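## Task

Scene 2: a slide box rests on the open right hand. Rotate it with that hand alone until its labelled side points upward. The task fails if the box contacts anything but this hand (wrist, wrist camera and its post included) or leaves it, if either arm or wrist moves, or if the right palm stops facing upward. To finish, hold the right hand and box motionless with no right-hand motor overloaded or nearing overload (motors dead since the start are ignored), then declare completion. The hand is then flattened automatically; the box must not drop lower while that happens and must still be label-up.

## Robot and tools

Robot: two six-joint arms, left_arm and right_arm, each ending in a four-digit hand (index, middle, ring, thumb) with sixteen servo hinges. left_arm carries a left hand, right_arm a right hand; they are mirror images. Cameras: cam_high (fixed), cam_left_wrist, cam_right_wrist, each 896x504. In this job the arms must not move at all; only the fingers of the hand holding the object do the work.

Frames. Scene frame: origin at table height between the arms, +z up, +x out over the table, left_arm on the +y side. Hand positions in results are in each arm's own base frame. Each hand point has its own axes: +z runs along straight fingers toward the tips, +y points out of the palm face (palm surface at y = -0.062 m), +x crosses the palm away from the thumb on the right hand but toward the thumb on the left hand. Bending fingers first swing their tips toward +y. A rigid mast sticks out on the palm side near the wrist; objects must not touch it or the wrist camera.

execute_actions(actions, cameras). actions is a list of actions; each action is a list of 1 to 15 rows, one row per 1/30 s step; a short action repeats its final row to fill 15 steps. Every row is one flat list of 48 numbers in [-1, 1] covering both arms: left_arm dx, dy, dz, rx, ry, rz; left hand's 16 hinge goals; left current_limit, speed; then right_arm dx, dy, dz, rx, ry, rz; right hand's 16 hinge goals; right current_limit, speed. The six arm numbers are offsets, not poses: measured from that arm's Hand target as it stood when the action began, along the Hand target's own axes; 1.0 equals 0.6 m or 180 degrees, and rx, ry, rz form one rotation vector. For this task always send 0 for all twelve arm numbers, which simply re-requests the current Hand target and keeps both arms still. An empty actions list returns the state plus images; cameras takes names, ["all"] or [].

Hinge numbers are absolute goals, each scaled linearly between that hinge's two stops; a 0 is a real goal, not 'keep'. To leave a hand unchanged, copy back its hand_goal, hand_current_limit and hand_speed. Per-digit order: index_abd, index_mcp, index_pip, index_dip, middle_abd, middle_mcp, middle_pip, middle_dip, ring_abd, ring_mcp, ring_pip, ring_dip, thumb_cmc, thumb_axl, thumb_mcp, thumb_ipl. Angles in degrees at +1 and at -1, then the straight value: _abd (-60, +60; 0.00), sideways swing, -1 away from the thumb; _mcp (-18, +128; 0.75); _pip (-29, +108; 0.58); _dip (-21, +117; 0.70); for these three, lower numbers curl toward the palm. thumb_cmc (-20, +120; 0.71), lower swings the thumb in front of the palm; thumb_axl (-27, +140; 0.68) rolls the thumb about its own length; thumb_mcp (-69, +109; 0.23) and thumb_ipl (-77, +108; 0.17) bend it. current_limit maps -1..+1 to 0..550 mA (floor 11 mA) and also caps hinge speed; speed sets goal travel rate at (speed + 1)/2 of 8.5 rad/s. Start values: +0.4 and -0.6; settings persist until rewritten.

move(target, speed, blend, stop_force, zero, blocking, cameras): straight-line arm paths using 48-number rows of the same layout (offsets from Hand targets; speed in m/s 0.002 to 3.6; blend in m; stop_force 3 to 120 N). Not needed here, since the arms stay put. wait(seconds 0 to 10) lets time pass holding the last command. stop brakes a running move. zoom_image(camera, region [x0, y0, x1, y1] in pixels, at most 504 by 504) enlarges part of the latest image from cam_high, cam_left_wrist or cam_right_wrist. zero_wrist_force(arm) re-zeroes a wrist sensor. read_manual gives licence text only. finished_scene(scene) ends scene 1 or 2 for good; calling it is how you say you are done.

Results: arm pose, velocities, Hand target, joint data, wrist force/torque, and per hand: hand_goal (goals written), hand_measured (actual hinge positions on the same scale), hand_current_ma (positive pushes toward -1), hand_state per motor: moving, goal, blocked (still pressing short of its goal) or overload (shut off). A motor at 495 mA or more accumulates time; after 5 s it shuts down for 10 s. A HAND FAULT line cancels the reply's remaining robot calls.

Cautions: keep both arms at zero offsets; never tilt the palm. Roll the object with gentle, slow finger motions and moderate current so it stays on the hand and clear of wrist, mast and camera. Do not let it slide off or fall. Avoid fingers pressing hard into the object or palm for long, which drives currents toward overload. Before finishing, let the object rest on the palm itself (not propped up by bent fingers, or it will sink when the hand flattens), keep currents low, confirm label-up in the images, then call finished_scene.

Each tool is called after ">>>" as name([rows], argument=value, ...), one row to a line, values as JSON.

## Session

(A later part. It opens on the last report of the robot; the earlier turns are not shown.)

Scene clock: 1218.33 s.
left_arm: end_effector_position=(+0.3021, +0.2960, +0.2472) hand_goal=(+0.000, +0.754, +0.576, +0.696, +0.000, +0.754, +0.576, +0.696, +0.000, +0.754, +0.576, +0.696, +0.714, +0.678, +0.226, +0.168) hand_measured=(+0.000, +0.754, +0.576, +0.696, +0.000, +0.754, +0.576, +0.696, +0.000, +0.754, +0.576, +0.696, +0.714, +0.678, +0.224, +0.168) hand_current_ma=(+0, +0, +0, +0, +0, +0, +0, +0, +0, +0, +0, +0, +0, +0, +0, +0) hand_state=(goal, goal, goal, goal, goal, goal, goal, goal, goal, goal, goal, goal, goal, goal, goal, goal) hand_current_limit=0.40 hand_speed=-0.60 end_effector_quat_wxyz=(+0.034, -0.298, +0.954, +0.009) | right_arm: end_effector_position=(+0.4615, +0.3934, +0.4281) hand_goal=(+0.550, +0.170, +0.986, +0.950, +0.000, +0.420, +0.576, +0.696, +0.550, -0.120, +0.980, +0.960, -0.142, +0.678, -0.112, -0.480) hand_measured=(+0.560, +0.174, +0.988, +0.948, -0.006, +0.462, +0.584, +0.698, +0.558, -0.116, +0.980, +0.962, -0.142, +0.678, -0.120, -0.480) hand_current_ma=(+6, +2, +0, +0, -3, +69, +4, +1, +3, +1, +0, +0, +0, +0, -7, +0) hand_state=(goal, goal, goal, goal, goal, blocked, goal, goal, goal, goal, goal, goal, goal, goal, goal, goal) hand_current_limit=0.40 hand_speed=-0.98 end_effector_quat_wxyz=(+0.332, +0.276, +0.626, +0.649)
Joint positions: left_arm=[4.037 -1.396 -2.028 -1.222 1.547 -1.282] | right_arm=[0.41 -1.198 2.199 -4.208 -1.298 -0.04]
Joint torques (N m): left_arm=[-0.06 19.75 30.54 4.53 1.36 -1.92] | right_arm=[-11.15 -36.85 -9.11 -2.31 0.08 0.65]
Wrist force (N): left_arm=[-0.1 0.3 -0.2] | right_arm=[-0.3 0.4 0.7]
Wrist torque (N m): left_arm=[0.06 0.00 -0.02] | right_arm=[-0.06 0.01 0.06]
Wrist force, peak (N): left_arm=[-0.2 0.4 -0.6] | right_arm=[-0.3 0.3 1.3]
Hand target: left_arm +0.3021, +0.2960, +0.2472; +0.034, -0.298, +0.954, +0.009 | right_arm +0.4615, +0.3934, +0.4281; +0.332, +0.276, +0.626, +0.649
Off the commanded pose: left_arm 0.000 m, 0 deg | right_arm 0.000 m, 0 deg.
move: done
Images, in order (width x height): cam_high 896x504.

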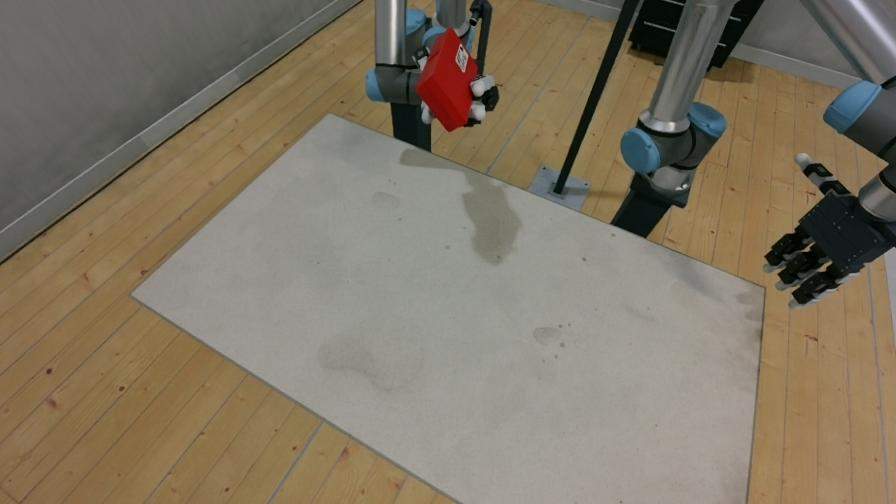

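>>> move(target=[0,0,0,0,0,0, 0,0.754,0.576,0.696,0,0.754,0.576,0.696,0,0.754,0.576,0.696,0.714,0.678,0.226,0.168,0.4,-0.6, 0,0,0,0,0,0, 0.55,0.34,0.985,0.95,0.0,0.42,0.576,0.696,0.55,-0.12,0.98,0.96,-0.143,0.678,-0.112,-0.481,0.4,-0.98], cameras=["cam_high"])

>>> zoom_image(camera="cam_high", region=[370, 10, 570, 210])

Scene clock: 1227.63 s.
left_arm: end_effector_position=(+0.3021, +0.2960, +0.2472) hand_goal=(+0.000, +0.754, +0.576, +0.696, +0.000, +0.754, +0.576, +0.696, +0.000, +0.754, +0.576, +0.696, +0.714, +0.678, +0.226, +0.168) hand_measured=(+0.000, +0.754, +0.576, +0.696, +0.000, +0.754, +0.576, +0.696, +0.000, +0.754, +0.576, +0.696, +0.714, +0.678, +0.224, +0.168) hand_current_ma=(+0, +0, +0, +0, +0, +0, +0, +0, +0, +0, +0, +0, +0, +0, +0, +0) hand_state=(goal, goal, goal, goal, goal, goal, goal, goal, goal, goal, goal, goal, goal, goal, goal, goal) hand_current_limit=0.40 hand_speed=-0.60 end_effector_quat_wxyz=(+0.034, -0.298, +0.954, +0.009) | right_arm: end_effector_position=(+0.4615, +0.3934, +0.4281) hand_goal=(+0.550, +0.340, +0.986, +0.950, +0.000, +0.420, +0.576, +0.696, +0.550, -0.120, +0.980, +0.960, -0.142, +0.678, -0.112, -0.480) hand_measured=(+0.558, +0.346, +0.988, +0.948, -0.006, +0.456, +0.584, +0.698, +0.556, -0.116, +0.980, +0.962, -0.138, +0.680, -0.120, -0.480) hand_current_ma=(+4, +4, +0, +0, -3, +57, +4, +1, +2, +2, +0, +0, +2, +1, -7, +0) hand_state=(goal, goal, goal, goal, goal, blocked, goal, goal, goal, goal, goal, goal, goal, goal, goal, goal) hand_current_limit=0.40 hand_speed=-0.98 end_effector_quat_wxyz=(+0.332, +0.276, +0.626, +0.649)
Joint positions: left_arm=[4.037 -1.396 -2.028 -1.222 1.547 -1.282] | right_arm=[0.41 -1.198 2.199 -4.208 -1.298 -0.04]
Joint torques (N m): left_arm=[-0.9 19.3 29.9 4.57 1.28 -1.74] | right_arm=[-10.55 -36.66 -9.24 -2.14 0.14 0.58]
Wrist force (N): left_arm=[0.1 0.2 -0.2] | right_arm=[-0.3 0.3 0.8]
Wrist torque (N m): left_arm=[0.04 -0.02 0.01] | right_arm=[-0.08 0.02 0.06]
Wrist force, peak (N): left_arm=[-0.2 0.2 -0.6] | right_arm=[-0.3 0.1 1.2]
Hand target: left_arm +0.3021, +0.2960, +0.2472; +0.034, -0.298, +0.954, +0.009 | right_arm +0.4615, +0.3934, +0.4281; +0.332, +0.276, +0.626, +0.649
Off the commanded pose: left_arm 0.000 m, 0 deg | right_arm 0.000 m, 0 deg.
move: done
Images, in order (width x height): cam_high 896x504.

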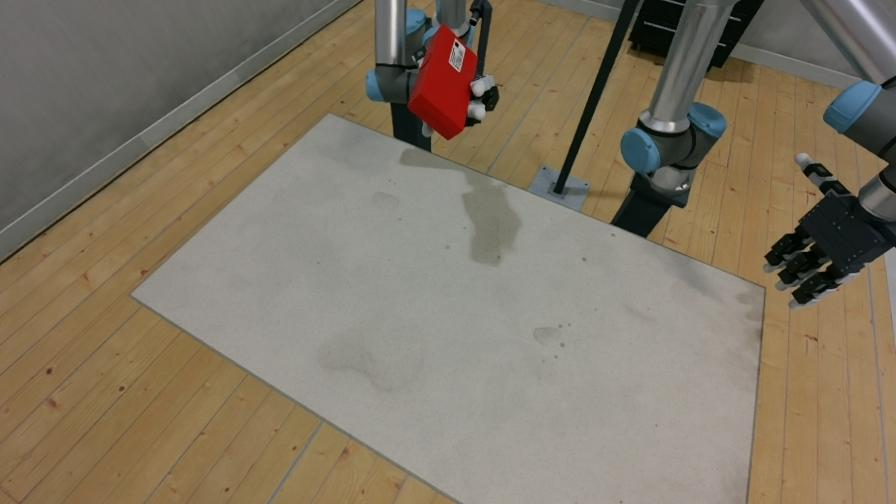

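Scaled by 2.520 from the camera's 896x504 image, which has a finer 1280x720 frame.

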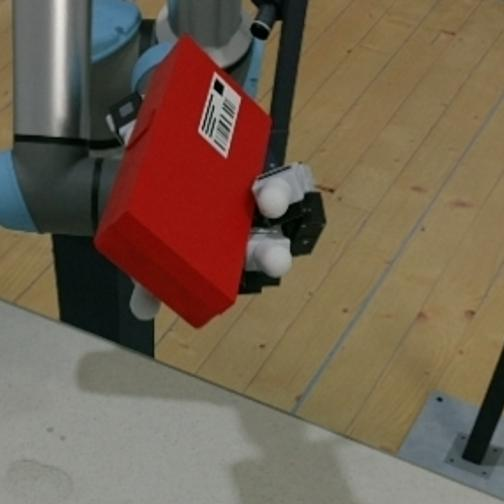

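>>> move(target=[0,0,0,0,0,0, 0,0.754,0.576,0.696,0,0.754,0.576,0.696,0,0.754,0.576,0.696,0.714,0.678,0.226,0.168,0.4,-0.6, 0,0,0,0,0,0, 0.52,0.48,0.985,0.95,0.0,0.45,0.576,0.696,0.55,-0.12,0.98,0.96,0.05,0.678,-0.112,-0.481,0.4,-0.98], cameras=["cam_high"])

>>> zoom_image(camera="cam_high", region=[370, 10, 570, 210])

Scene clock: 1238.33 s.
left_arm: end_effector_position=(+0.3021, +0.2960, +0.2472) hand_goal=(+0.000, +0.754, +0.576, +0.696, +0.000, +0.754, +0.576, +0.696, +0.000, +0.754, +0.576, +0.696, +0.714, +0.678, +0.226, +0.168) hand_measured=(+0.000, +0.754, +0.576, +0.696, +0.000, +0.754, +0.576, +0.696, +0.000, +0.754, +0.576, +0.696, +0.714, +0.678, +0.224, +0.168) hand_current_ma=(+0, +0, +0, +0, +0, +0, +0, +0, +0, +0, +0, +0, +0, +0, +0, +0) hand_state=(goal, goal, goal, goal, goal, goal, goal, goal, goal, goal, goal, goal, goal, goal, goal, goal) hand_current_limit=0.40 hand_speed=-0.60 end_effector_quat_wxyz=(+0.034, -0.298, +0.954, +0.009) | right_arm: end_effector_position=(+0.4615, +0.3934, +0.4281) hand_goal=(+0.520, +0.480, +0.986, +0.950, +0.000, +0.450, +0.576, +0.696, +0.550, -0.120, +0.980, +0.960, +0.050, +0.678, -0.112, -0.480) hand_measured=(+0.526, +0.496, +0.988, +0.948, -0.004, +0.462, +0.584, +0.698, +0.556, -0.116, +0.980, +0.962, +0.056, +0.682, -0.120, -0.482) hand_current_ma=(+2, +14, +0, +0, -2, +11, +4, +1, +2, +2, +0, +0, +2, +3, -7, +0) hand_state=(goal, goal, goal, goal, goal, goal, goal, goal, goal, goal, goal, goal, goal, goal, goal, goal) hand_current_limit=0.40 hand_speed=-0.98 end_effector_quat_wxyz=(+0.332, +0.276, +0.626, +0.649)
Joint positions: left_arm=[4.037 -1.396 -2.028 -1.222 1.547 -1.282] | right_arm=[0.41 -1.198 2.199 -4.208 -1.298 -0.04]
Joint torques (N m): left_arm=[-0.59 18.88 30.05 4.49 1.33 -1.81] | right_arm=[-11.06 -36.52 -8.89 -2.06 -0.31 0.56]
Wrist force (N): left_arm=[-0.3 0.0 -0.3] | right_arm=[-0.7 0.3 0.7]
Wrist torque (N m): left_arm=[0.03 0.02 -0.03] | right_arm=[-0.05 0.07 0.06]
Wrist force, peak (N): left_arm=[-0.2 0.4 -0.5] | right_arm=[-0.7 0.2 1.2]
Hand target: left_arm +0.3021, +0.2960, +0.2472; +0.034, -0.298, +0.954, +0.009 | right_arm +0.4615, +0.3934, +0.4281; +0.332, +0.276, +0.626, +0.649
Off the commanded pose: left_arm 0.000 m, 0 deg | right_arm 0.000 m, 0 deg.
move: done
Images, in order (width x height): cam_high 896x504.

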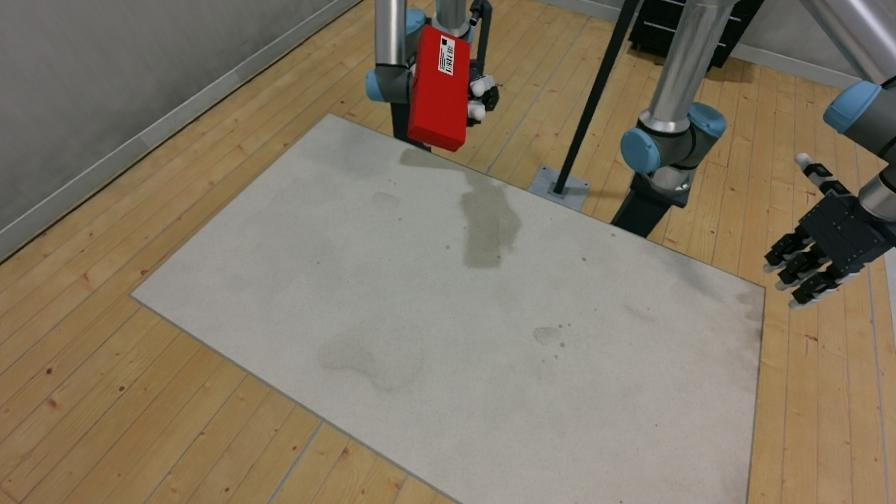

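Scaled by 2.520 from the camera's 896x504 image, which has a finer 1280x720 frame.

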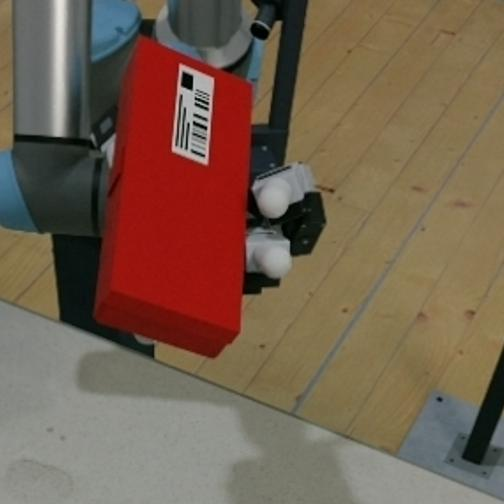

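>>> execute_actions(actions=[], cameras=["cam_right_wrist"])

Scene clock: 1268.77 s.
left_arm: end_effector_position=(+0.3021, +0.2960, +0.2472) hand_goal=(+0.000, +0.754, +0.576, +0.696, +0.000, +0.754, +0.576, +0.696, +0.000, +0.754, +0.576, +0.696, +0.714, +0.678, +0.226, +0.168) hand_measured=(+0.000, +0.754, +0.576, +0.696, +0.000, +0.754, +0.576, +0.696, +0.000, +0.754, +0.576, +0.696, +0.714, +0.678, +0.224, +0.168) hand_current_ma=(+0, +0, +0, +0, +0, +0, +0, +0, +0, +0, +0, +0, +0, +0, +0, +0) hand_state=(goal, goal, goal, goal, goal, goal, goal, goal, goal, goal, goal, goal, goal, goal, goal, goal) hand_current_limit=0.40 hand_speed=-0.60 end_effector_quat_wxyz=(+0.034, -0.298, +0.954, +0.009) | right_arm: end_effector_position=(+0.4615, +0.3934, +0.4281) hand_goal=(+0.520, +0.480, +0.986, +0.950, +0.000, +0.450, +0.576, +0.696, +0.550, -0.120, +0.980, +0.960, +0.050, +0.678, -0.112, -0.480) hand_measured=(+0.526, +0.496, +0.988, +0.948, -0.004, +0.462, +0.584, +0.698, +0.556, -0.116, +0.980, +0.962, +0.056, +0.682, -0.120, -0.482) hand_current_ma=(+2, +14, +0, +0, -2, +11, +4, +1, +2, +2, +0, +0, +2, +3, -7, +0) hand_state=(goal, goal, goal, goal, goal, goal, goal, goal, goal, goal, goal, goal, goal, goal, goal, goal) hand_current_limit=0.40 hand_speed=-0.98 end_effector_quat_wxyz=(+0.332, +0.276, +0.626, +0.649)
Joint positions: left_arm=[4.037 -1.396 -2.028 -1.222 1.547 -1.282] | right_arm=[0.41 -1.198 2.199 -4.208 -1.298 -0.04]
Joint velocities: within noise
Joint torques (N m): left_arm=[-0.51 19.36 29.95 4.5 1.23 -1.99] | right_arm=[-9.07 -35.51 -10.55 -2 -0.85 0.55]
Wrist force (N): left_arm=[-0.1 0.0 -0.4] | right_arm=[0.0 0.2 0.8]
Wrist torque (N m): left_arm=[0.03 0.00 -0.01] | right_arm=[-0.08 -0.02 0.11]
Wrist force, peak (N): left_arm=[-0.1 0.6 0.0] | right_arm=[-0.5 0.5 1.1]
Hand target: left_arm +0.3021, +0.2960, +0.2472; +0.034, -0.298, +0.954, +0.009 | right_arm +0.4615, +0.3934, +0.4281; +0.332, +0.276, +0.626, +0.649
Off the commanded pose: left_arm 0.000 m, 0 deg | right_arm 0.000 m, 0 deg.
Images, in order (width x height): cam_right_wrist 896x504.

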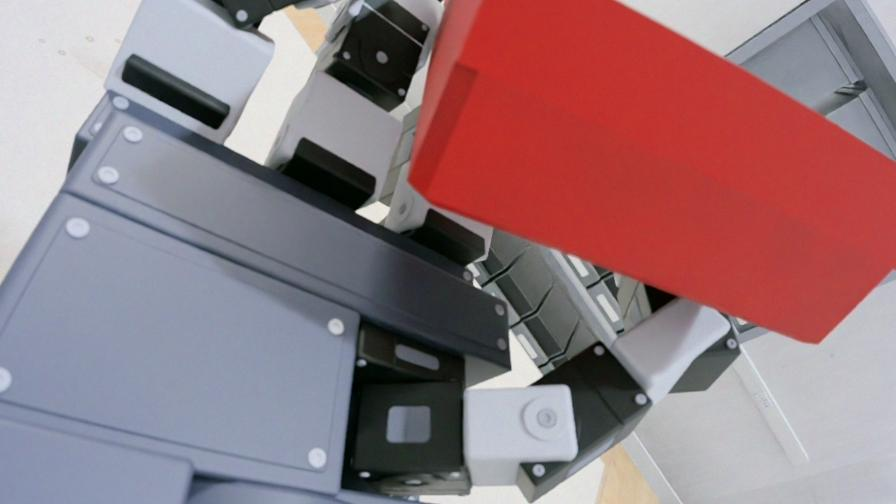

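>>> move(target=[0,0,0,0,0,0, 0,0.754,0.576,0.696,0,0.754,0.576,0.696,0,0.754,0.576,0.696,0.714,0.678,0.226,0.168,0.4,-0.6, 0,0,0,0,0,0, 0.50,0.48,0.85,0.72,0.0,0.45,0.576,0.696,0.45,-0.12,0.98,0.96,0.25,0.678,-0.112,-0.481,0.4,-0.98], cameras=["cam_high","cam_right_wrist"])

>>> zoom_image(camera="cam_high", region=[370, 10, 570, 210])

Scene clock: 1311.07 s.
left_arm: end_effector_position=(+0.3021, +0.2960, +0.2472) hand_goal=(+0.000, +0.754, +0.576, +0.696, +0.000, +0.754, +0.576, +0.696, +0.000, +0.754, +0.576, +0.696, +0.714, +0.678, +0.226, +0.168) hand_measured=(+0.000, +0.754, +0.576, +0.696, +0.000, +0.754, +0.576, +0.696, +0.000, +0.754, +0.576, +0.696, +0.714, +0.678, +0.224, +0.168) hand_current_ma=(+0, +0, +0, +0, +0, +0, +0, +0, +0, +0, +0, +0, +0, +0, +0, +0) hand_state=(goal, goal, goal, goal, goal, goal, goal, goal, goal, goal, goal, goal, goal, goal, goal, goal) hand_current_limit=0.40 hand_speed=-0.60 end_effector_quat_wxyz=(+0.034, -0.298, +0.954, +0.009) | right_arm: end_effector_position=(+0.4615, +0.3934, +0.4281) hand_goal=(+0.500, +0.480, +0.850, +0.720, +0.000, +0.450, +0.576, +0.696, +0.450, -0.120, +0.980, +0.960, +0.250, +0.678, -0.112, -0.480) hand_measured=(+0.504, +0.498, +0.860, +0.724, -0.004, +0.462, +0.584, +0.698, +0.456, -0.116, +0.980, +0.962, +0.256, +0.682, -0.118, -0.482) hand_current_ma=(+1, +19, +7, +1, -1, +11, +4, +1, +3, +2, +0, +0, +4, +3, -5, -1) hand_state=(goal, goal, goal, goal, goal, goal, goal, goal, goal, goal, goal, goal, goal, goal, goal, goal) hand_current_limit=0.40 hand_speed=-0.98 end_effector_quat_wxyz=(+0.332, +0.276, +0.626, +0.649)
Joint positions: left_arm=[4.037 -1.396 -2.028 -1.222 1.547 -1.282] | right_arm=[0.41 -1.198 2.199 -4.208 -1.298 -0.04]
Joint torques (N m): left_arm=[-0.9 19.16 29.81 4.48 1.06 -1.87] | right_arm=[-7.84 -33.62 -13.56 -1.99 -1.16 0.32]
Wrist force (N): left_arm=[-0.2 0.1 -0.1] | right_arm=[-0.2 0.0 0.9]
Wrist torque (N m): left_arm=[0.02 0.01 -0.02] | right_arm=[-0.11 0.00 0.10]
Wrist force, peak (N): left_arm=[0.0 0.6 -0.3] | right_arm=[-0.3 0.5 1.3]
Hand target: left_arm +0.3021, +0.2960, +0.2472; +0.034, -0.298, +0.954, +0.009 | right_arm +0.4615, +0.3934, +0.4281; +0.332, +0.276, +0.626, +0.649
Off the commanded pose: left_arm 0.000 m, 0 deg | right_arm 0.000 m, 0 deg.
move: done
Images, in order (width x height): cam_high 896x504, cam_right_wrist 896x504.

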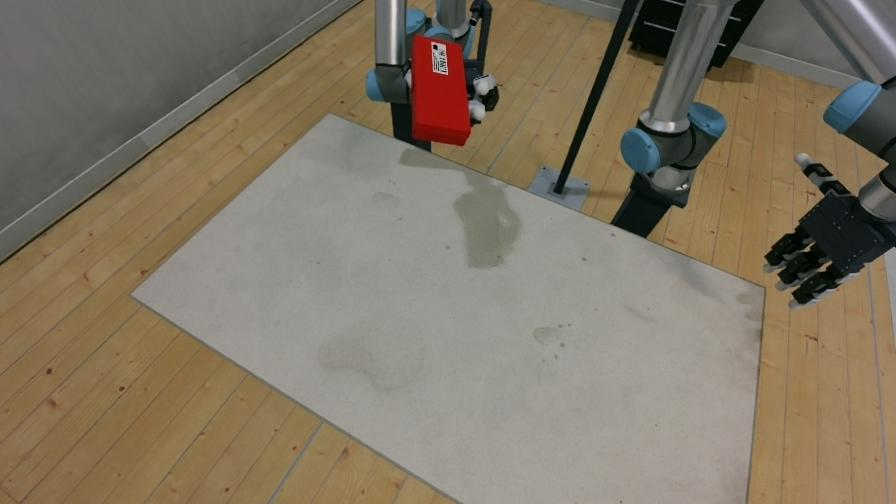

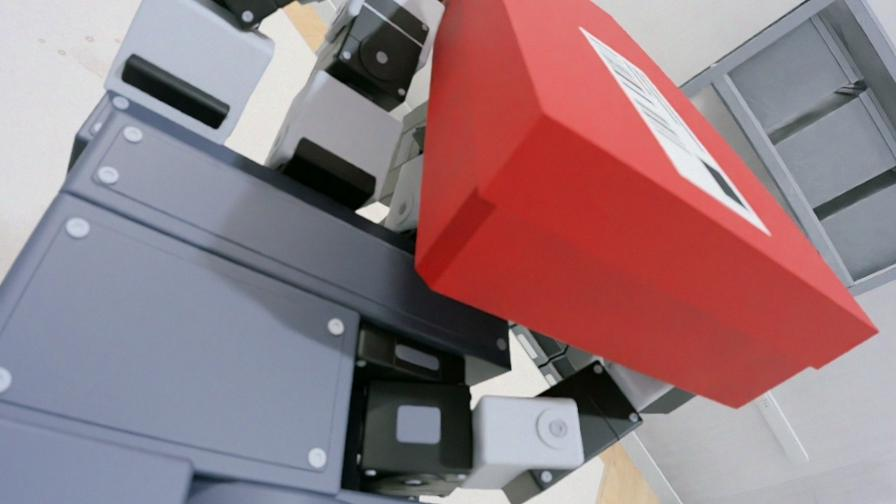

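Scaled by 2.520 from the camera's 896x504 image, which has a finer 1280x720 frame.

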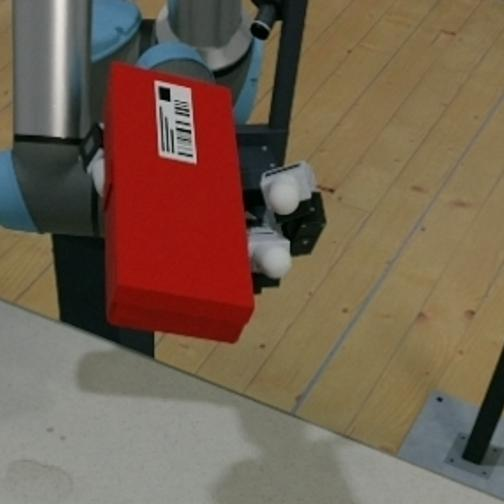

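>>> move(target=[0,0,0,0,0,0, 0,0.754,0.576,0.696,0,0.754,0.576,0.696,0,0.754,0.576,0.696,0.714,0.678,0.226,0.168,0.4,-0.6, 0,0,0,0,0,0, 0.50,0.48,0.85,0.72,-0.02,0.60,0.576,0.696,0.0,-0.12,0.98,0.96,0.25,0.678,-0.112,-0.481,0.4,-0.96], cameras=["cam_high","cam_right_wrist"])

>>> zoom_image(camera="cam_high", region=[370, 10, 570, 210])

Scene clock: 1339.47 s.
left_arm: end_effector_position=(+0.3021, +0.2960, +0.2472) hand_goal=(+0.000, +0.754, +0.576, +0.696, +0.000, +0.754, +0.576, +0.696, +0.000, +0.754, +0.576, +0.696, +0.714, +0.678, +0.226, +0.168) hand_measured=(+0.000, +0.754, +0.576, +0.696, +0.000, +0.754, +0.576, +0.696, +0.000, +0.754, +0.576, +0.696, +0.714, +0.678, +0.224, +0.168) hand_current_ma=(+0, +0, +0, +0, +0, +0, +0, +0, +0, +0, +0, +0, +0, +0, +0, +0) hand_state=(goal, goal, goal, goal, goal, goal, goal, goal, goal, goal, goal, goal, goal, goal, goal, goal) hand_current_limit=0.40 hand_speed=-0.60 end_effector_quat_wxyz=(+0.034, -0.298, +0.954, +0.009) | right_arm: end_effector_position=(+0.4615, +0.3934, +0.4281) hand_goal=(+0.500, +0.480, +0.850, +0.720, -0.020, +0.600, +0.576, +0.696, +0.000, -0.120, +0.980, +0.960, +0.250, +0.678, -0.112, -0.480) hand_measured=(+0.504, +0.498, +0.860, +0.724, -0.018, +0.608, +0.584, +0.698, +0.004, -0.116, +0.980, +0.962, +0.256, +0.682, -0.118, -0.482) hand_current_ma=(+1, +19, +7, +1, +1, +5, +4, +1, +1, +2, +0, +0, +4, +3, -5, -1) hand_state=(goal, goal, goal, goal, goal, goal, goal, goal, goal, goal, goal, goal, goal, goal, goal, goal) hand_current_limit=0.40 hand_speed=-0.96 end_effector_quat_wxyz=(+0.332, +0.276, +0.626, +0.649)
Joint positions: left_arm=[4.037 -1.396 -2.028 -1.222 1.547 -1.282] | right_arm=[0.41 -1.198 2.199 -4.208 -1.298 -0.04]
Joint torques (N m): left_arm=[-0.95 18.86 29.46 4.55 1.44 -1.88] | right_arm=[-6.07 -31.96 -13.59 -1.98 -0.7 0.5]
Wrist force (N): left_arm=[0.1 0.0 -0.4] | right_arm=[-0.2 0.1 0.8]
Wrist torque (N m): left_arm=[0.03 -0.02 0.00] | right_arm=[-0.08 0.00 0.11]
Wrist force, peak (N): left_arm=[0.1 0.4 -0.5] | right_arm=[-0.4 0.3 1.4]
Hand target: left_arm +0.3021, +0.2960, +0.2472; +0.034, -0.298, +0.954, +0.009 | right_arm +0.4615, +0.3934, +0.4281; +0.332, +0.276, +0.626, +0.649
Off the commanded pose: left_arm 0.000 m, 0 deg | right_arm 0.000 m, 0 deg.
move: done
Images, in order (width x height): cam_high 896x504, cam_right_wrist 896x504.

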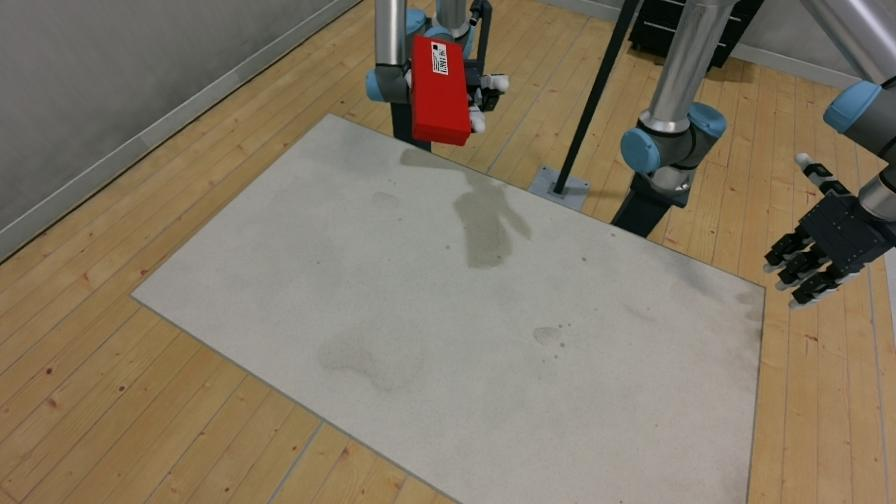

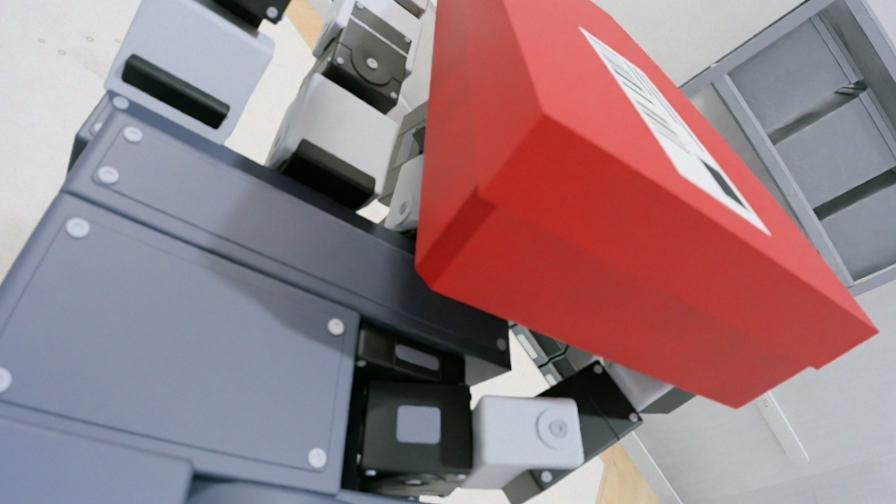

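Scaled by 2.520 from the camera's 896x504 image, which has a finer 1280x720 frame.

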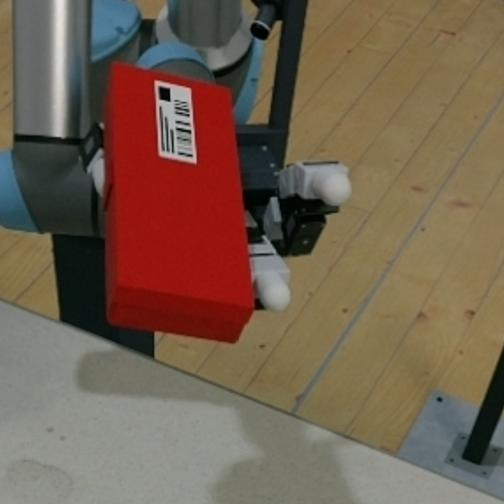

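>>> move(target=[0,0,0,0,0,0, 0,0.754,0.576,0.696,0,0.754,0.576,0.696,0,0.754,0.576,0.696,0.714,0.678,0.226,0.168,0.4,-0.6, 0,0,0,0,0,0, 0.50,0.48,0.85,0.72,-0.04,0.754,0.576,0.696,-0.04,0.754,0.576,0.696,0.25,0.678,-0.112,-0.481,0.4,-0.94], cameras=["cam_high","cam_right_wrist"])

>>> zoom_image(camera="cam_high", region=[370, 10, 570, 210])

Scene clock: 1355.10 s.
left_arm: end_effector_position=(+0.3021, +0.2960, +0.2472) hand_goal=(+0.000, +0.754, +0.576, +0.696, +0.000, +0.754, +0.576, +0.696, +0.000, +0.754, +0.576, +0.696, +0.714, +0.678, +0.226, +0.168) hand_measured=(+0.000, +0.754, +0.576, +0.696, +0.000, +0.754, +0.576, +0.696, +0.000, +0.754, +0.576, +0.696, +0.714, +0.678, +0.224, +0.168) hand_current_ma=(+0, +0, +0, +0, +0, +0, +0, +0, +0, +0, +0, +0, +0, +0, +0, +0) hand_state=(goal, goal, goal, goal, goal, goal, goal, goal, goal, goal, goal, goal, goal, goal, goal, goal) hand_current_limit=0.40 hand_speed=-0.60 end_effector_quat_wxyz=(+0.034, -0.298, +0.954, +0.009) | right_arm: end_effector_position=(+0.4615, +0.3934, +0.4281) hand_goal=(+0.500, +0.480, +0.850, +0.720, -0.040, +0.754, +0.576, +0.696, -0.040, +0.754, +0.576, +0.696, +0.250, +0.678, -0.112, -0.480) hand_measured=(+0.504, +0.498, +0.860, +0.724, -0.038, +0.762, +0.584, +0.698, -0.038, +0.762, +0.584, +0.700, +0.256, +0.682, -0.118, -0.482) hand_current_ma=(+1, +19, +7, +1, +1, +5, +4, +1, +1, +5, +5, +1, +4, +3, -5, -1) hand_state=(goal, goal, goal, goal, goal, goal, goal, goal, goal, goal, goal, goal, goal, goal, goal, goal) hand_current_limit=0.40 hand_speed=-0.94 end_effector_quat_wxyz=(+0.332, +0.276, +0.626, +0.649)
Joint positions: left_arm=[4.037 -1.396 -2.028 -1.222 1.547 -1.282] | right_arm=[0.41 -1.198 2.199 -4.208 -1.298 -0.04]
Joint torques (N m): left_arm=[-1.24 18.39 29.66 4.63 1.17 -1.81] | right_arm=[-5.36 -31.91 -14.1 -2.11 -0.26 0.42]
Wrist force (N): left_arm=[-0.2 0.1 0.0] | right_arm=[-0.2 0.1 0.9]
Wrist torque (N m): left_arm=[0.02 0.02 -0.02] | right_arm=[-0.07 0.00 0.10]
Wrist force, peak (N): left_arm=[0.1 0.3 -0.7] | right_arm=[-0.3 0.3 1.2]
Hand target: left_arm +0.3021, +0.2960, +0.2472; +0.034, -0.298, +0.954, +0.009 | right_arm +0.4615, +0.3934, +0.4281; +0.332, +0.276, +0.626, +0.649
Off the commanded pose: left_arm 0.000 m, 0 deg | right_arm 0.000 m, 0 deg.
move: done
Images, in order (width x height): cam_high 896x504, cam_right_wrist 896x504.

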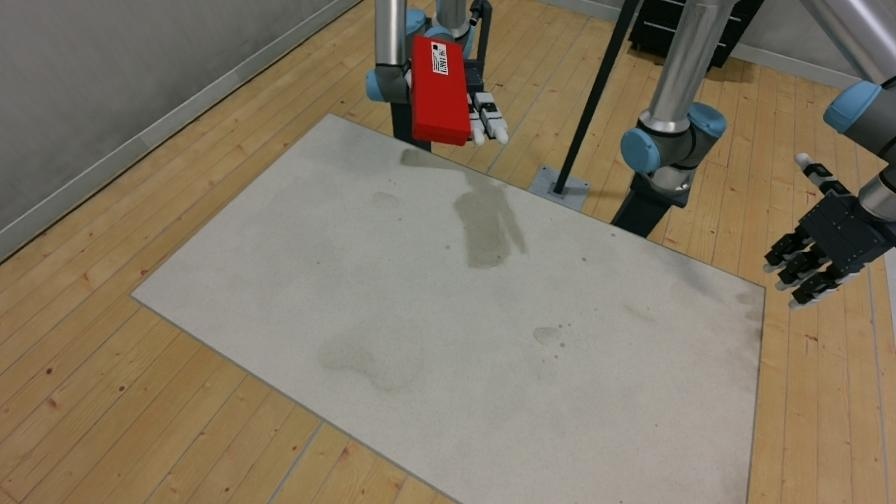

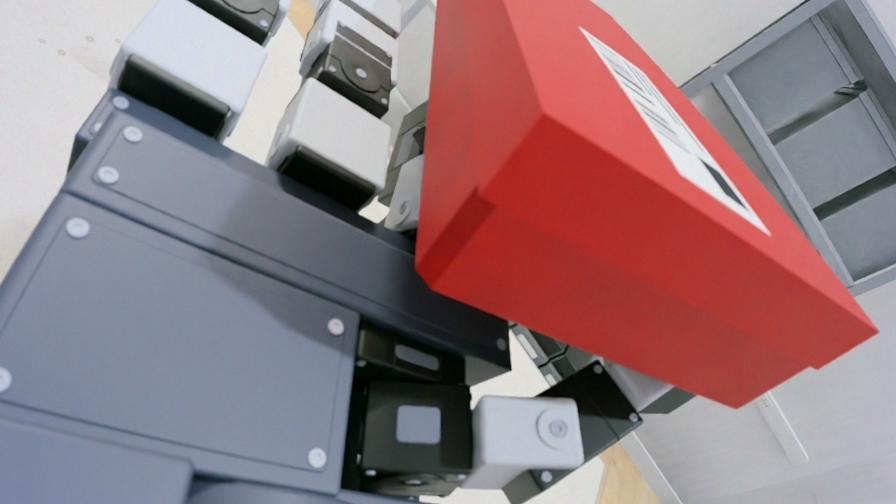

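Scaled by 2.520 from the camera's 896x504 image, which has a finer 1280x720 frame.

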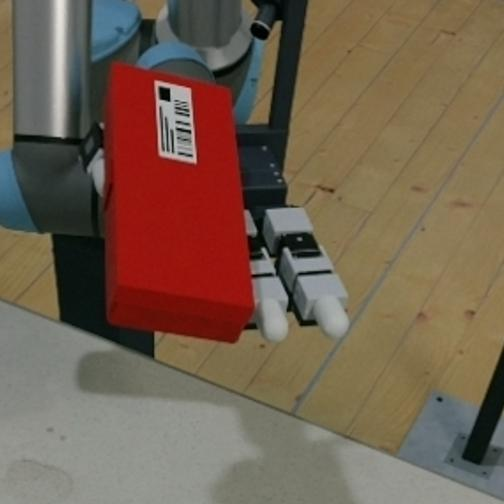

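>>> move(target=[0,0,0,0,0,0, 0,0.754,0.576,0.696,0,0.754,0.576,0.696,0,0.754,0.576,0.696,0.714,0.678,0.226,0.168,0.4,-0.6, 0,0,0,0,0,0, 0.50,0.37,0.95,0.75,-0.30,0.754,0.576,0.696,-0.35,0.754,0.576,0.696,0.25,0.678,-0.112,-0.481,0.4,-0.97], cameras=["cam_high","cam_right_wrist"])

>>> zoom_image(camera="cam_high", region=[370, 10, 570, 210])

Scene clock: 1379.27 s.
left_arm: end_effector_position=(+0.3021, +0.2960, +0.2472) hand_goal=(+0.000, +0.754, +0.576, +0.696, +0.000, +0.754, +0.576, +0.696, +0.000, +0.754, +0.576, +0.696, +0.714, +0.678, +0.226, +0.168) hand_measured=(+0.000, +0.754, +0.576, +0.696, +0.000, +0.754, +0.576, +0.696, +0.000, +0.754, +0.576, +0.696, +0.714, +0.678, +0.224, +0.168) hand_current_ma=(+0, +0, +0, +0, +0, +0, +0, +0, +0, +0, +0, +0, +0, +0, +0, +0) hand_state=(goal, goal, goal, goal, goal, goal, goal, goal, goal, goal, goal, goal, goal, goal, goal, goal) hand_current_limit=0.40 hand_speed=-0.60 end_effector_quat_wxyz=(+0.034, -0.298, +0.954, +0.009) | right_arm: end_effector_position=(+0.4615, +0.3934, +0.4281) hand_goal=(+0.500, +0.370, +0.950, +0.750, -0.300, +0.754, +0.576, +0.696, -0.350, +0.754, +0.576, +0.696, +0.250, +0.678, -0.112, -0.480) hand_measured=(+0.504, +0.412, +0.952, +0.748, -0.298, +0.762, +0.584, +0.698, -0.348, +0.762, +0.584, +0.700, +0.258, +0.682, -0.118, -0.482) hand_current_ma=(+1, +69, +1, -1, +1, +5, +4, +1, +1, +5, +5, +1, +4, +3, -5, -1) hand_state=(goal, blocked, goal, goal, goal, goal, goal, goal, goal, goal, goal, goal, goal, goal, goal, goal) hand_current_limit=0.40 hand_speed=-0.97 end_effector_quat_wxyz=(+0.332, +0.276, +0.626, +0.649)
Joint positions: left_arm=[4.037 -1.396 -2.028 -1.222 1.547 -1.282] | right_arm=[0.41 -1.198 2.199 -4.208 -1.298 -0.04]
Joint torques (N m): left_arm=[-0.82 18.91 29.61 4.57 1.42 -1.83] | right_arm=[-3.88 -32.01 -15.46 -1.95 -0.24 0.37]
Wrist force (N): left_arm=[-0.2 0.1 -0.1] | right_arm=[-0.4 0.2 0.6]
Wrist torque (N m): left_arm=[0.02 0.02 -0.02] | right_arm=[-0.04 0.04 0.07]
Wrist force, peak (N): left_arm=[0.1 0.3 -0.7] | right_arm=[-0.2 0.5 1.3]
Hand target: left_arm +0.3021, +0.2960, +0.2472; +0.034, -0.298, +0.954, +0.009 | right_arm +0.4615, +0.3934, +0.4281; +0.332, +0.276, +0.626, +0.649
Off the commanded pose: left_arm 0.000 m, 0 deg | right_arm 0.000 m, 0 deg.
move: done
Images, in order (width x height): cam_high 896x504, cam_right_wrist 896x504.

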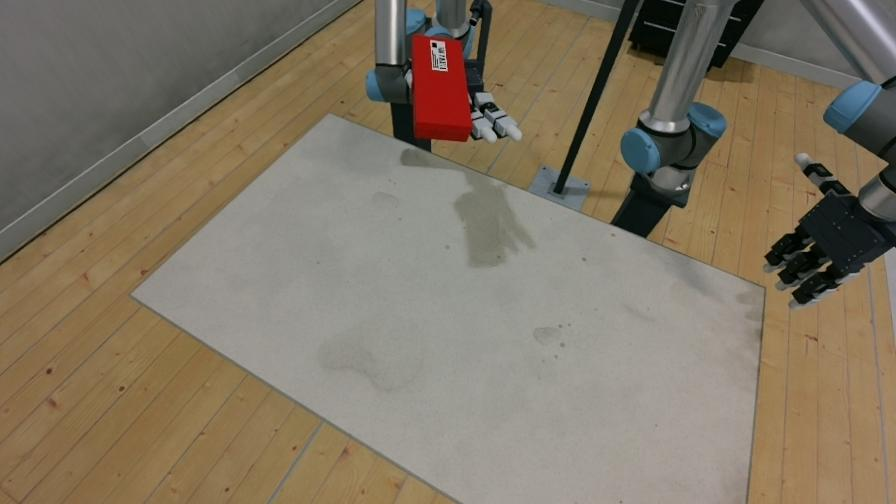

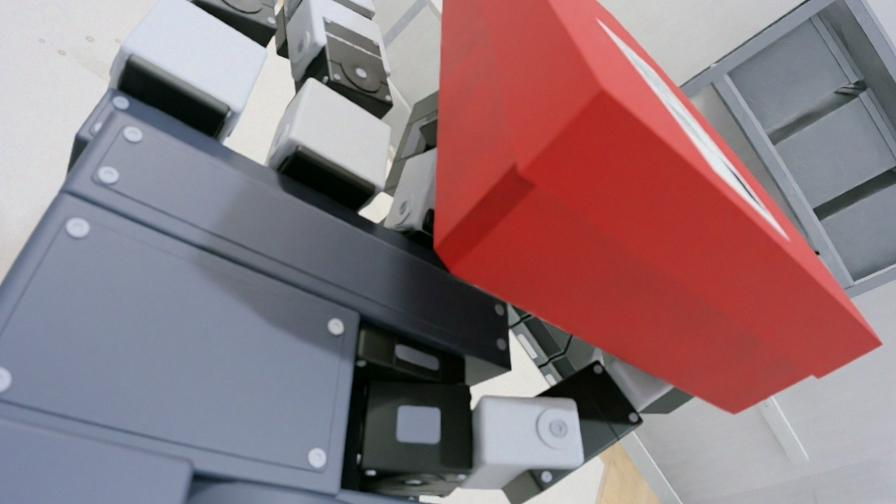

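Scaled by 2.520 from the camera's 896x504 image, which has a finer 1280x720 frame.

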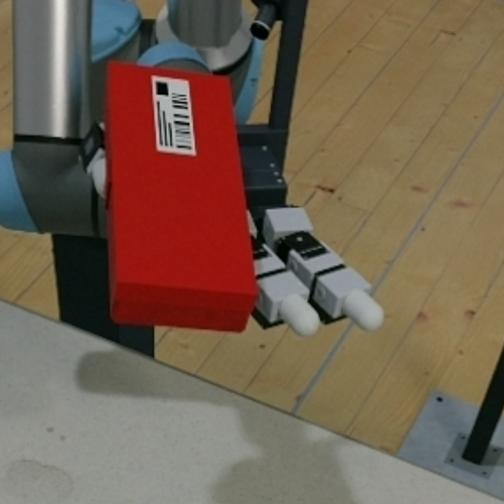

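>>> move(target=[0,0,0,0,0,0, 0,0.754,0.576,0.696,0,0.754,0.576,0.696,0,0.754,0.576,0.696,0.714,0.678,0.226,0.168,0.4,-0.6, 0,0,0,0,0,0, 0.28,0.34,0.95,0.75,-0.30,0.754,0.576,0.696,-0.35,0.754,0.576,0.696,0.25,0.678,-0.112,-0.481,0.4,-0.98], cameras=["cam_high","cam_right_wrist"])

>>> zoom_image(camera="cam_high", region=[370, 10, 570, 210])

Scene clock: 1392.53 s.
left_arm: end_effector_position=(+0.3021, +0.2960, +0.2472) hand_goal=(+0.000, +0.754, +0.576, +0.696, +0.000, +0.754, +0.576, +0.696, +0.000, +0.754, +0.576, +0.696, +0.714, +0.678, +0.226, +0.168) hand_measured=(+0.000, +0.754, +0.576, +0.696, +0.000, +0.754, +0.576, +0.696, +0.000, +0.754, +0.576, +0.696, +0.714, +0.678, +0.224, +0.168) hand_current_ma=(+0, +0, +0, +0, +0, +0, +0, +0, +0, +0, +0, +0, +0, +0, +0, +0) hand_state=(goal, goal, goal, goal, goal, goal, goal, goal, goal, goal, goal, goal, goal, goal, goal, goal) hand_current_limit=0.40 hand_speed=-0.60 end_effector_quat_wxyz=(+0.034, -0.298, +0.954, +0.009) | right_arm: end_effector_position=(+0.4615, +0.3934, +0.4281) hand_goal=(+0.280, +0.340, +0.950, +0.750, -0.300, +0.754, +0.576, +0.696, -0.350, +0.754, +0.576, +0.696, +0.250, +0.678, -0.112, -0.480) hand_measured=(+0.286, +0.374, +0.952, +0.748, -0.298, +0.762, +0.584, +0.698, -0.348, +0.762, +0.584, +0.700, +0.260, +0.684, -0.114, -0.482) hand_current_ma=(+3, +49, +1, -1, +1, +5, +4, +1, +1, +5, +5, +1, +6, +4, -1, -1) hand_state=(goal, blocked, goal, goal, goal, goal, goal, goal, goal, goal, goal, goal, goal, goal, goal, goal) hand_current_limit=0.40 hand_speed=-0.98 end_effector_quat_wxyz=(+0.332, +0.276, +0.626, +0.649)
Joint positions: left_arm=[4.037 -1.396 -2.028 -1.222 1.547 -1.282] | right_arm=[0.41 -1.198 2.199 -4.208 -1.298 -0.04]
Joint torques (N m): left_arm=[-0.57 18.4 29.92 4.45 1.24 -1.82] | right_arm=[-3.04 -31.66 -16.09 -1.97 0.04 0.12]
Wrist force (N): left_arm=[0.1 0.1 -0.3] | right_arm=[-0.3 0.4 0.8]
Wrist torque (N m): left_arm=[0.04 -0.02 0.01] | right_arm=[-0.06 0.01 0.07]
Wrist force, peak (N): left_arm=[-0.2 0.4 -0.5] | right_arm=[-0.5 0.2 1.3]
Hand target: left_arm +0.3021, +0.2960, +0.2472; +0.034, -0.298, +0.954, +0.009 | right_arm +0.4615, +0.3934, +0.4281; +0.332, +0.276, +0.626, +0.649
Off the commanded pose: left_arm 0.000 m, 0 deg | right_arm 0.000 m, 0 deg.
move: done
Images, in order (width x height): cam_high 896x504, cam_right_wrist 896x504.

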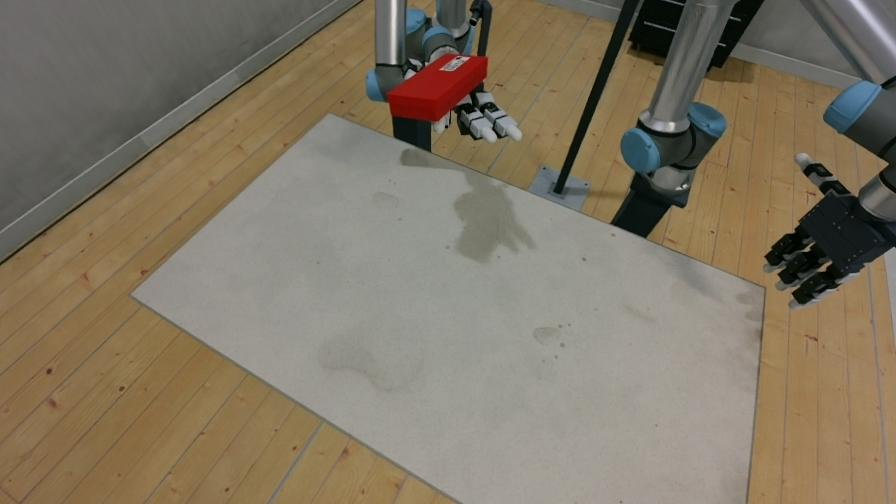

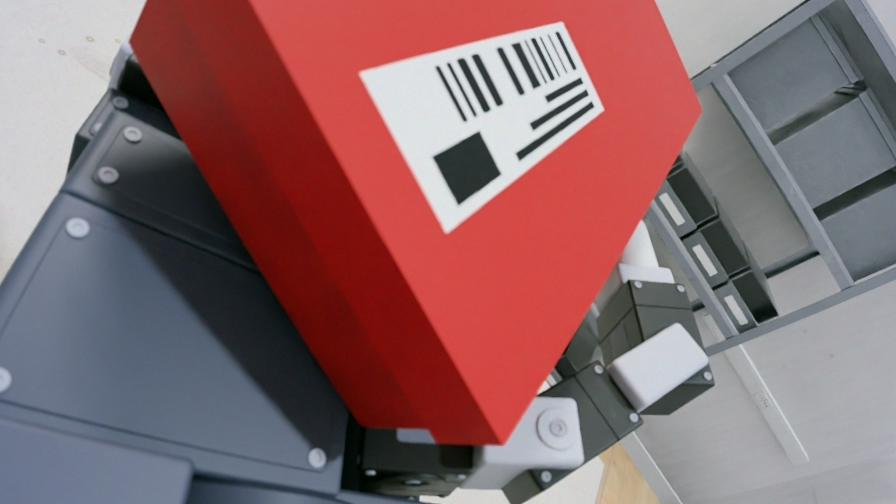

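Scaled by 2.520 from the camera's 896x504 image, which has a finer 1280x720 frame.

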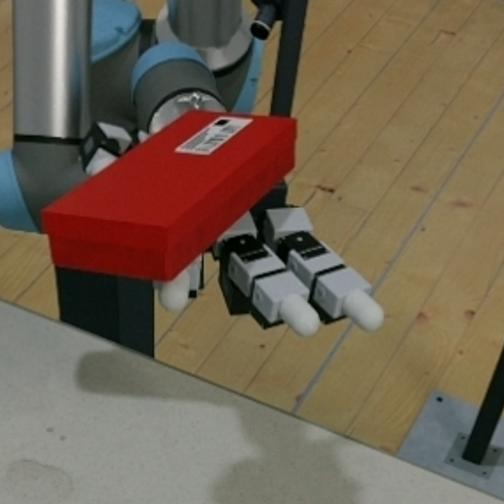

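>>> zoom_image(camera="cam_right_wrist", region=[100, 0, 604, 504])

Scaled by 1.000.

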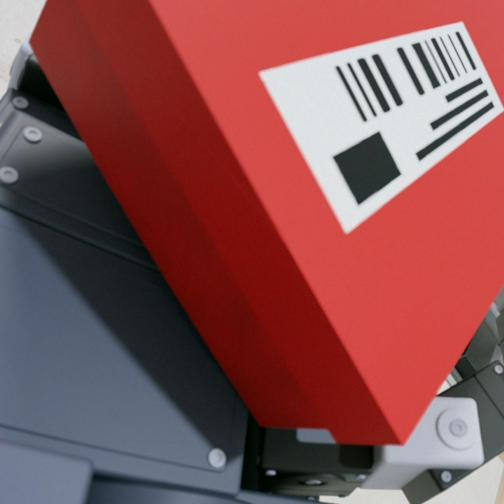

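>>> move(target=[0,0,0,0,0,0, 0,0.754,0.576,0.696,0,0.754,0.576,0.696,0,0.754,0.576,0.696,0.714,0.678,0.226,0.168,0.4,-0.6, 0,0,0,0,0,0, 0.14,0.34,0.95,0.75,-0.30,0.754,0.576,0.696,-0.35,0.754,0.576,0.696,0.25,0.678,-0.112,-0.481,0.4,-0.98], cameras=["cam_high","cam_right_wrist"])

>>> zoom_image(camera="cam_high", region=[370, 10, 570, 210])

Scene clock: 1509.80 s.
left_arm: end_effector_position=(+0.3021, +0.2960, +0.2472) hand_goal=(+0.000, +0.754, +0.576, +0.696, +0.000, +0.754, +0.576, +0.696, +0.000, +0.754, +0.576, +0.696, +0.714, +0.678, +0.226, +0.168) hand_measured=(+0.000, +0.754, +0.576, +0.696, +0.000, +0.754, +0.576, +0.696, +0.000, +0.754, +0.576, +0.696, +0.714, +0.678, +0.224, +0.168) hand_current_ma=(+0, +0, +0, +0, +0, +0, +0, +0, +0, +0, +0, +0, +0, +0, +0, +0) hand_state=(goal, goal, goal, goal, goal, goal, goal, goal, goal, goal, goal, goal, goal, goal, goal, goal) hand_current_limit=0.40 hand_speed=-0.60 end_effector_quat_wxyz=(+0.034, -0.298, +0.954, +0.009) | right_arm: end_effector_position=(+0.4615, +0.3934, +0.4281) hand_goal=(+0.140, +0.340, +0.950, +0.750, -0.300, +0.754, +0.576, +0.696, -0.350, +0.754, +0.576, +0.696, +0.250, +0.678, -0.112, -0.480) hand_measured=(+0.144, +0.374, +0.952, +0.748, -0.298, +0.762, +0.584, +0.698, -0.348, +0.762, +0.584, +0.700, +0.260, +0.684, -0.114, -0.482) hand_current_ma=(+2, +49, +1, -1, +1, +5, +4, +1, +1, +5, +5, +1, +6, +4, -1, -1) hand_state=(goal, blocked, goal, goal, goal, goal, goal, goal, goal, goal, goal, goal, goal, goal, goal, goal) hand_current_limit=0.40 hand_speed=-0.98 end_effector_quat_wxyz=(+0.332, +0.276, +0.626, +0.649)
Joint positions: left_arm=[4.037 -1.396 -2.028 -1.222 1.547 -1.282] | right_arm=[0.41 -1.198 2.199 -4.208 -1.298 -0.04]
Joint torques (N m): left_arm=[-0.71 19.55 29.35 4.62 1.25 -1.93] | right_arm=[0.59 -22.96 -19.25 -2.27 1.42 0.49]
Wrist force (N): left_arm=[0.0 0.0 -0.2] | right_arm=[-0.2 0.2 1.0]
Wrist torque (N m): left_arm=[0.02 -0.01 -0.01] | right_arm=[-0.09 -0.01 0.06]
Wrist force, peak (N): left_arm=[-0.1 0.2 -0.7] | right_arm=[-0.3 0.2 1.5]
Hand target: left_arm +0.3021, +0.2960, +0.2472; +0.034, -0.298, +0.954, +0.009 | right_arm +0.4615, +0.3934, +0.4281; +0.332, +0.276, +0.626, +0.649
Off the commanded pose: left_arm 0.000 m, 0 deg | right_arm 0.000 m, 0 deg.
move: done
Images, in order (width x height): cam_high 896x504, cam_right_wrist 896x504.

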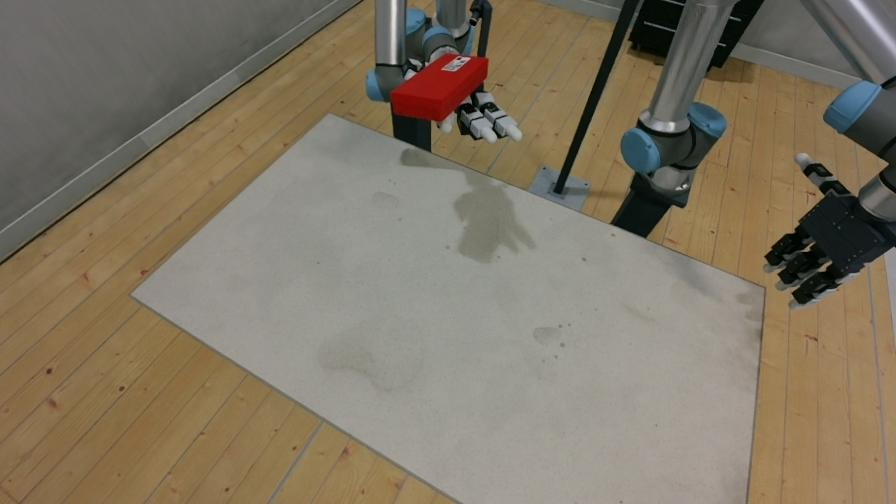

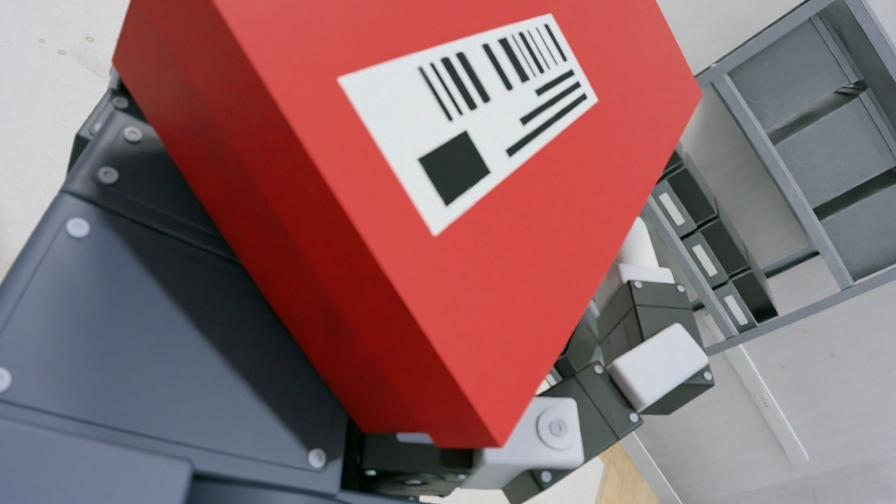

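Scaled by 2.520 from the camera's 896x504 image, which has a finer 1280x720 frame.

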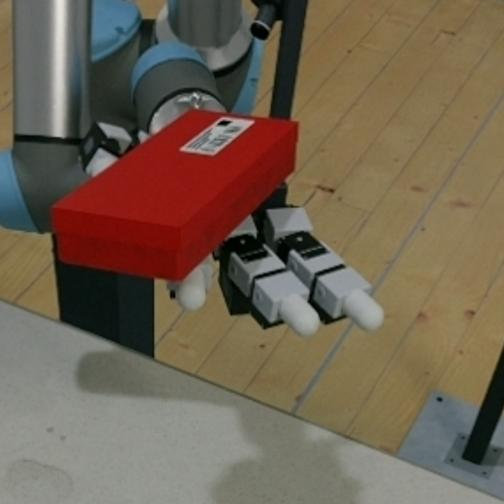

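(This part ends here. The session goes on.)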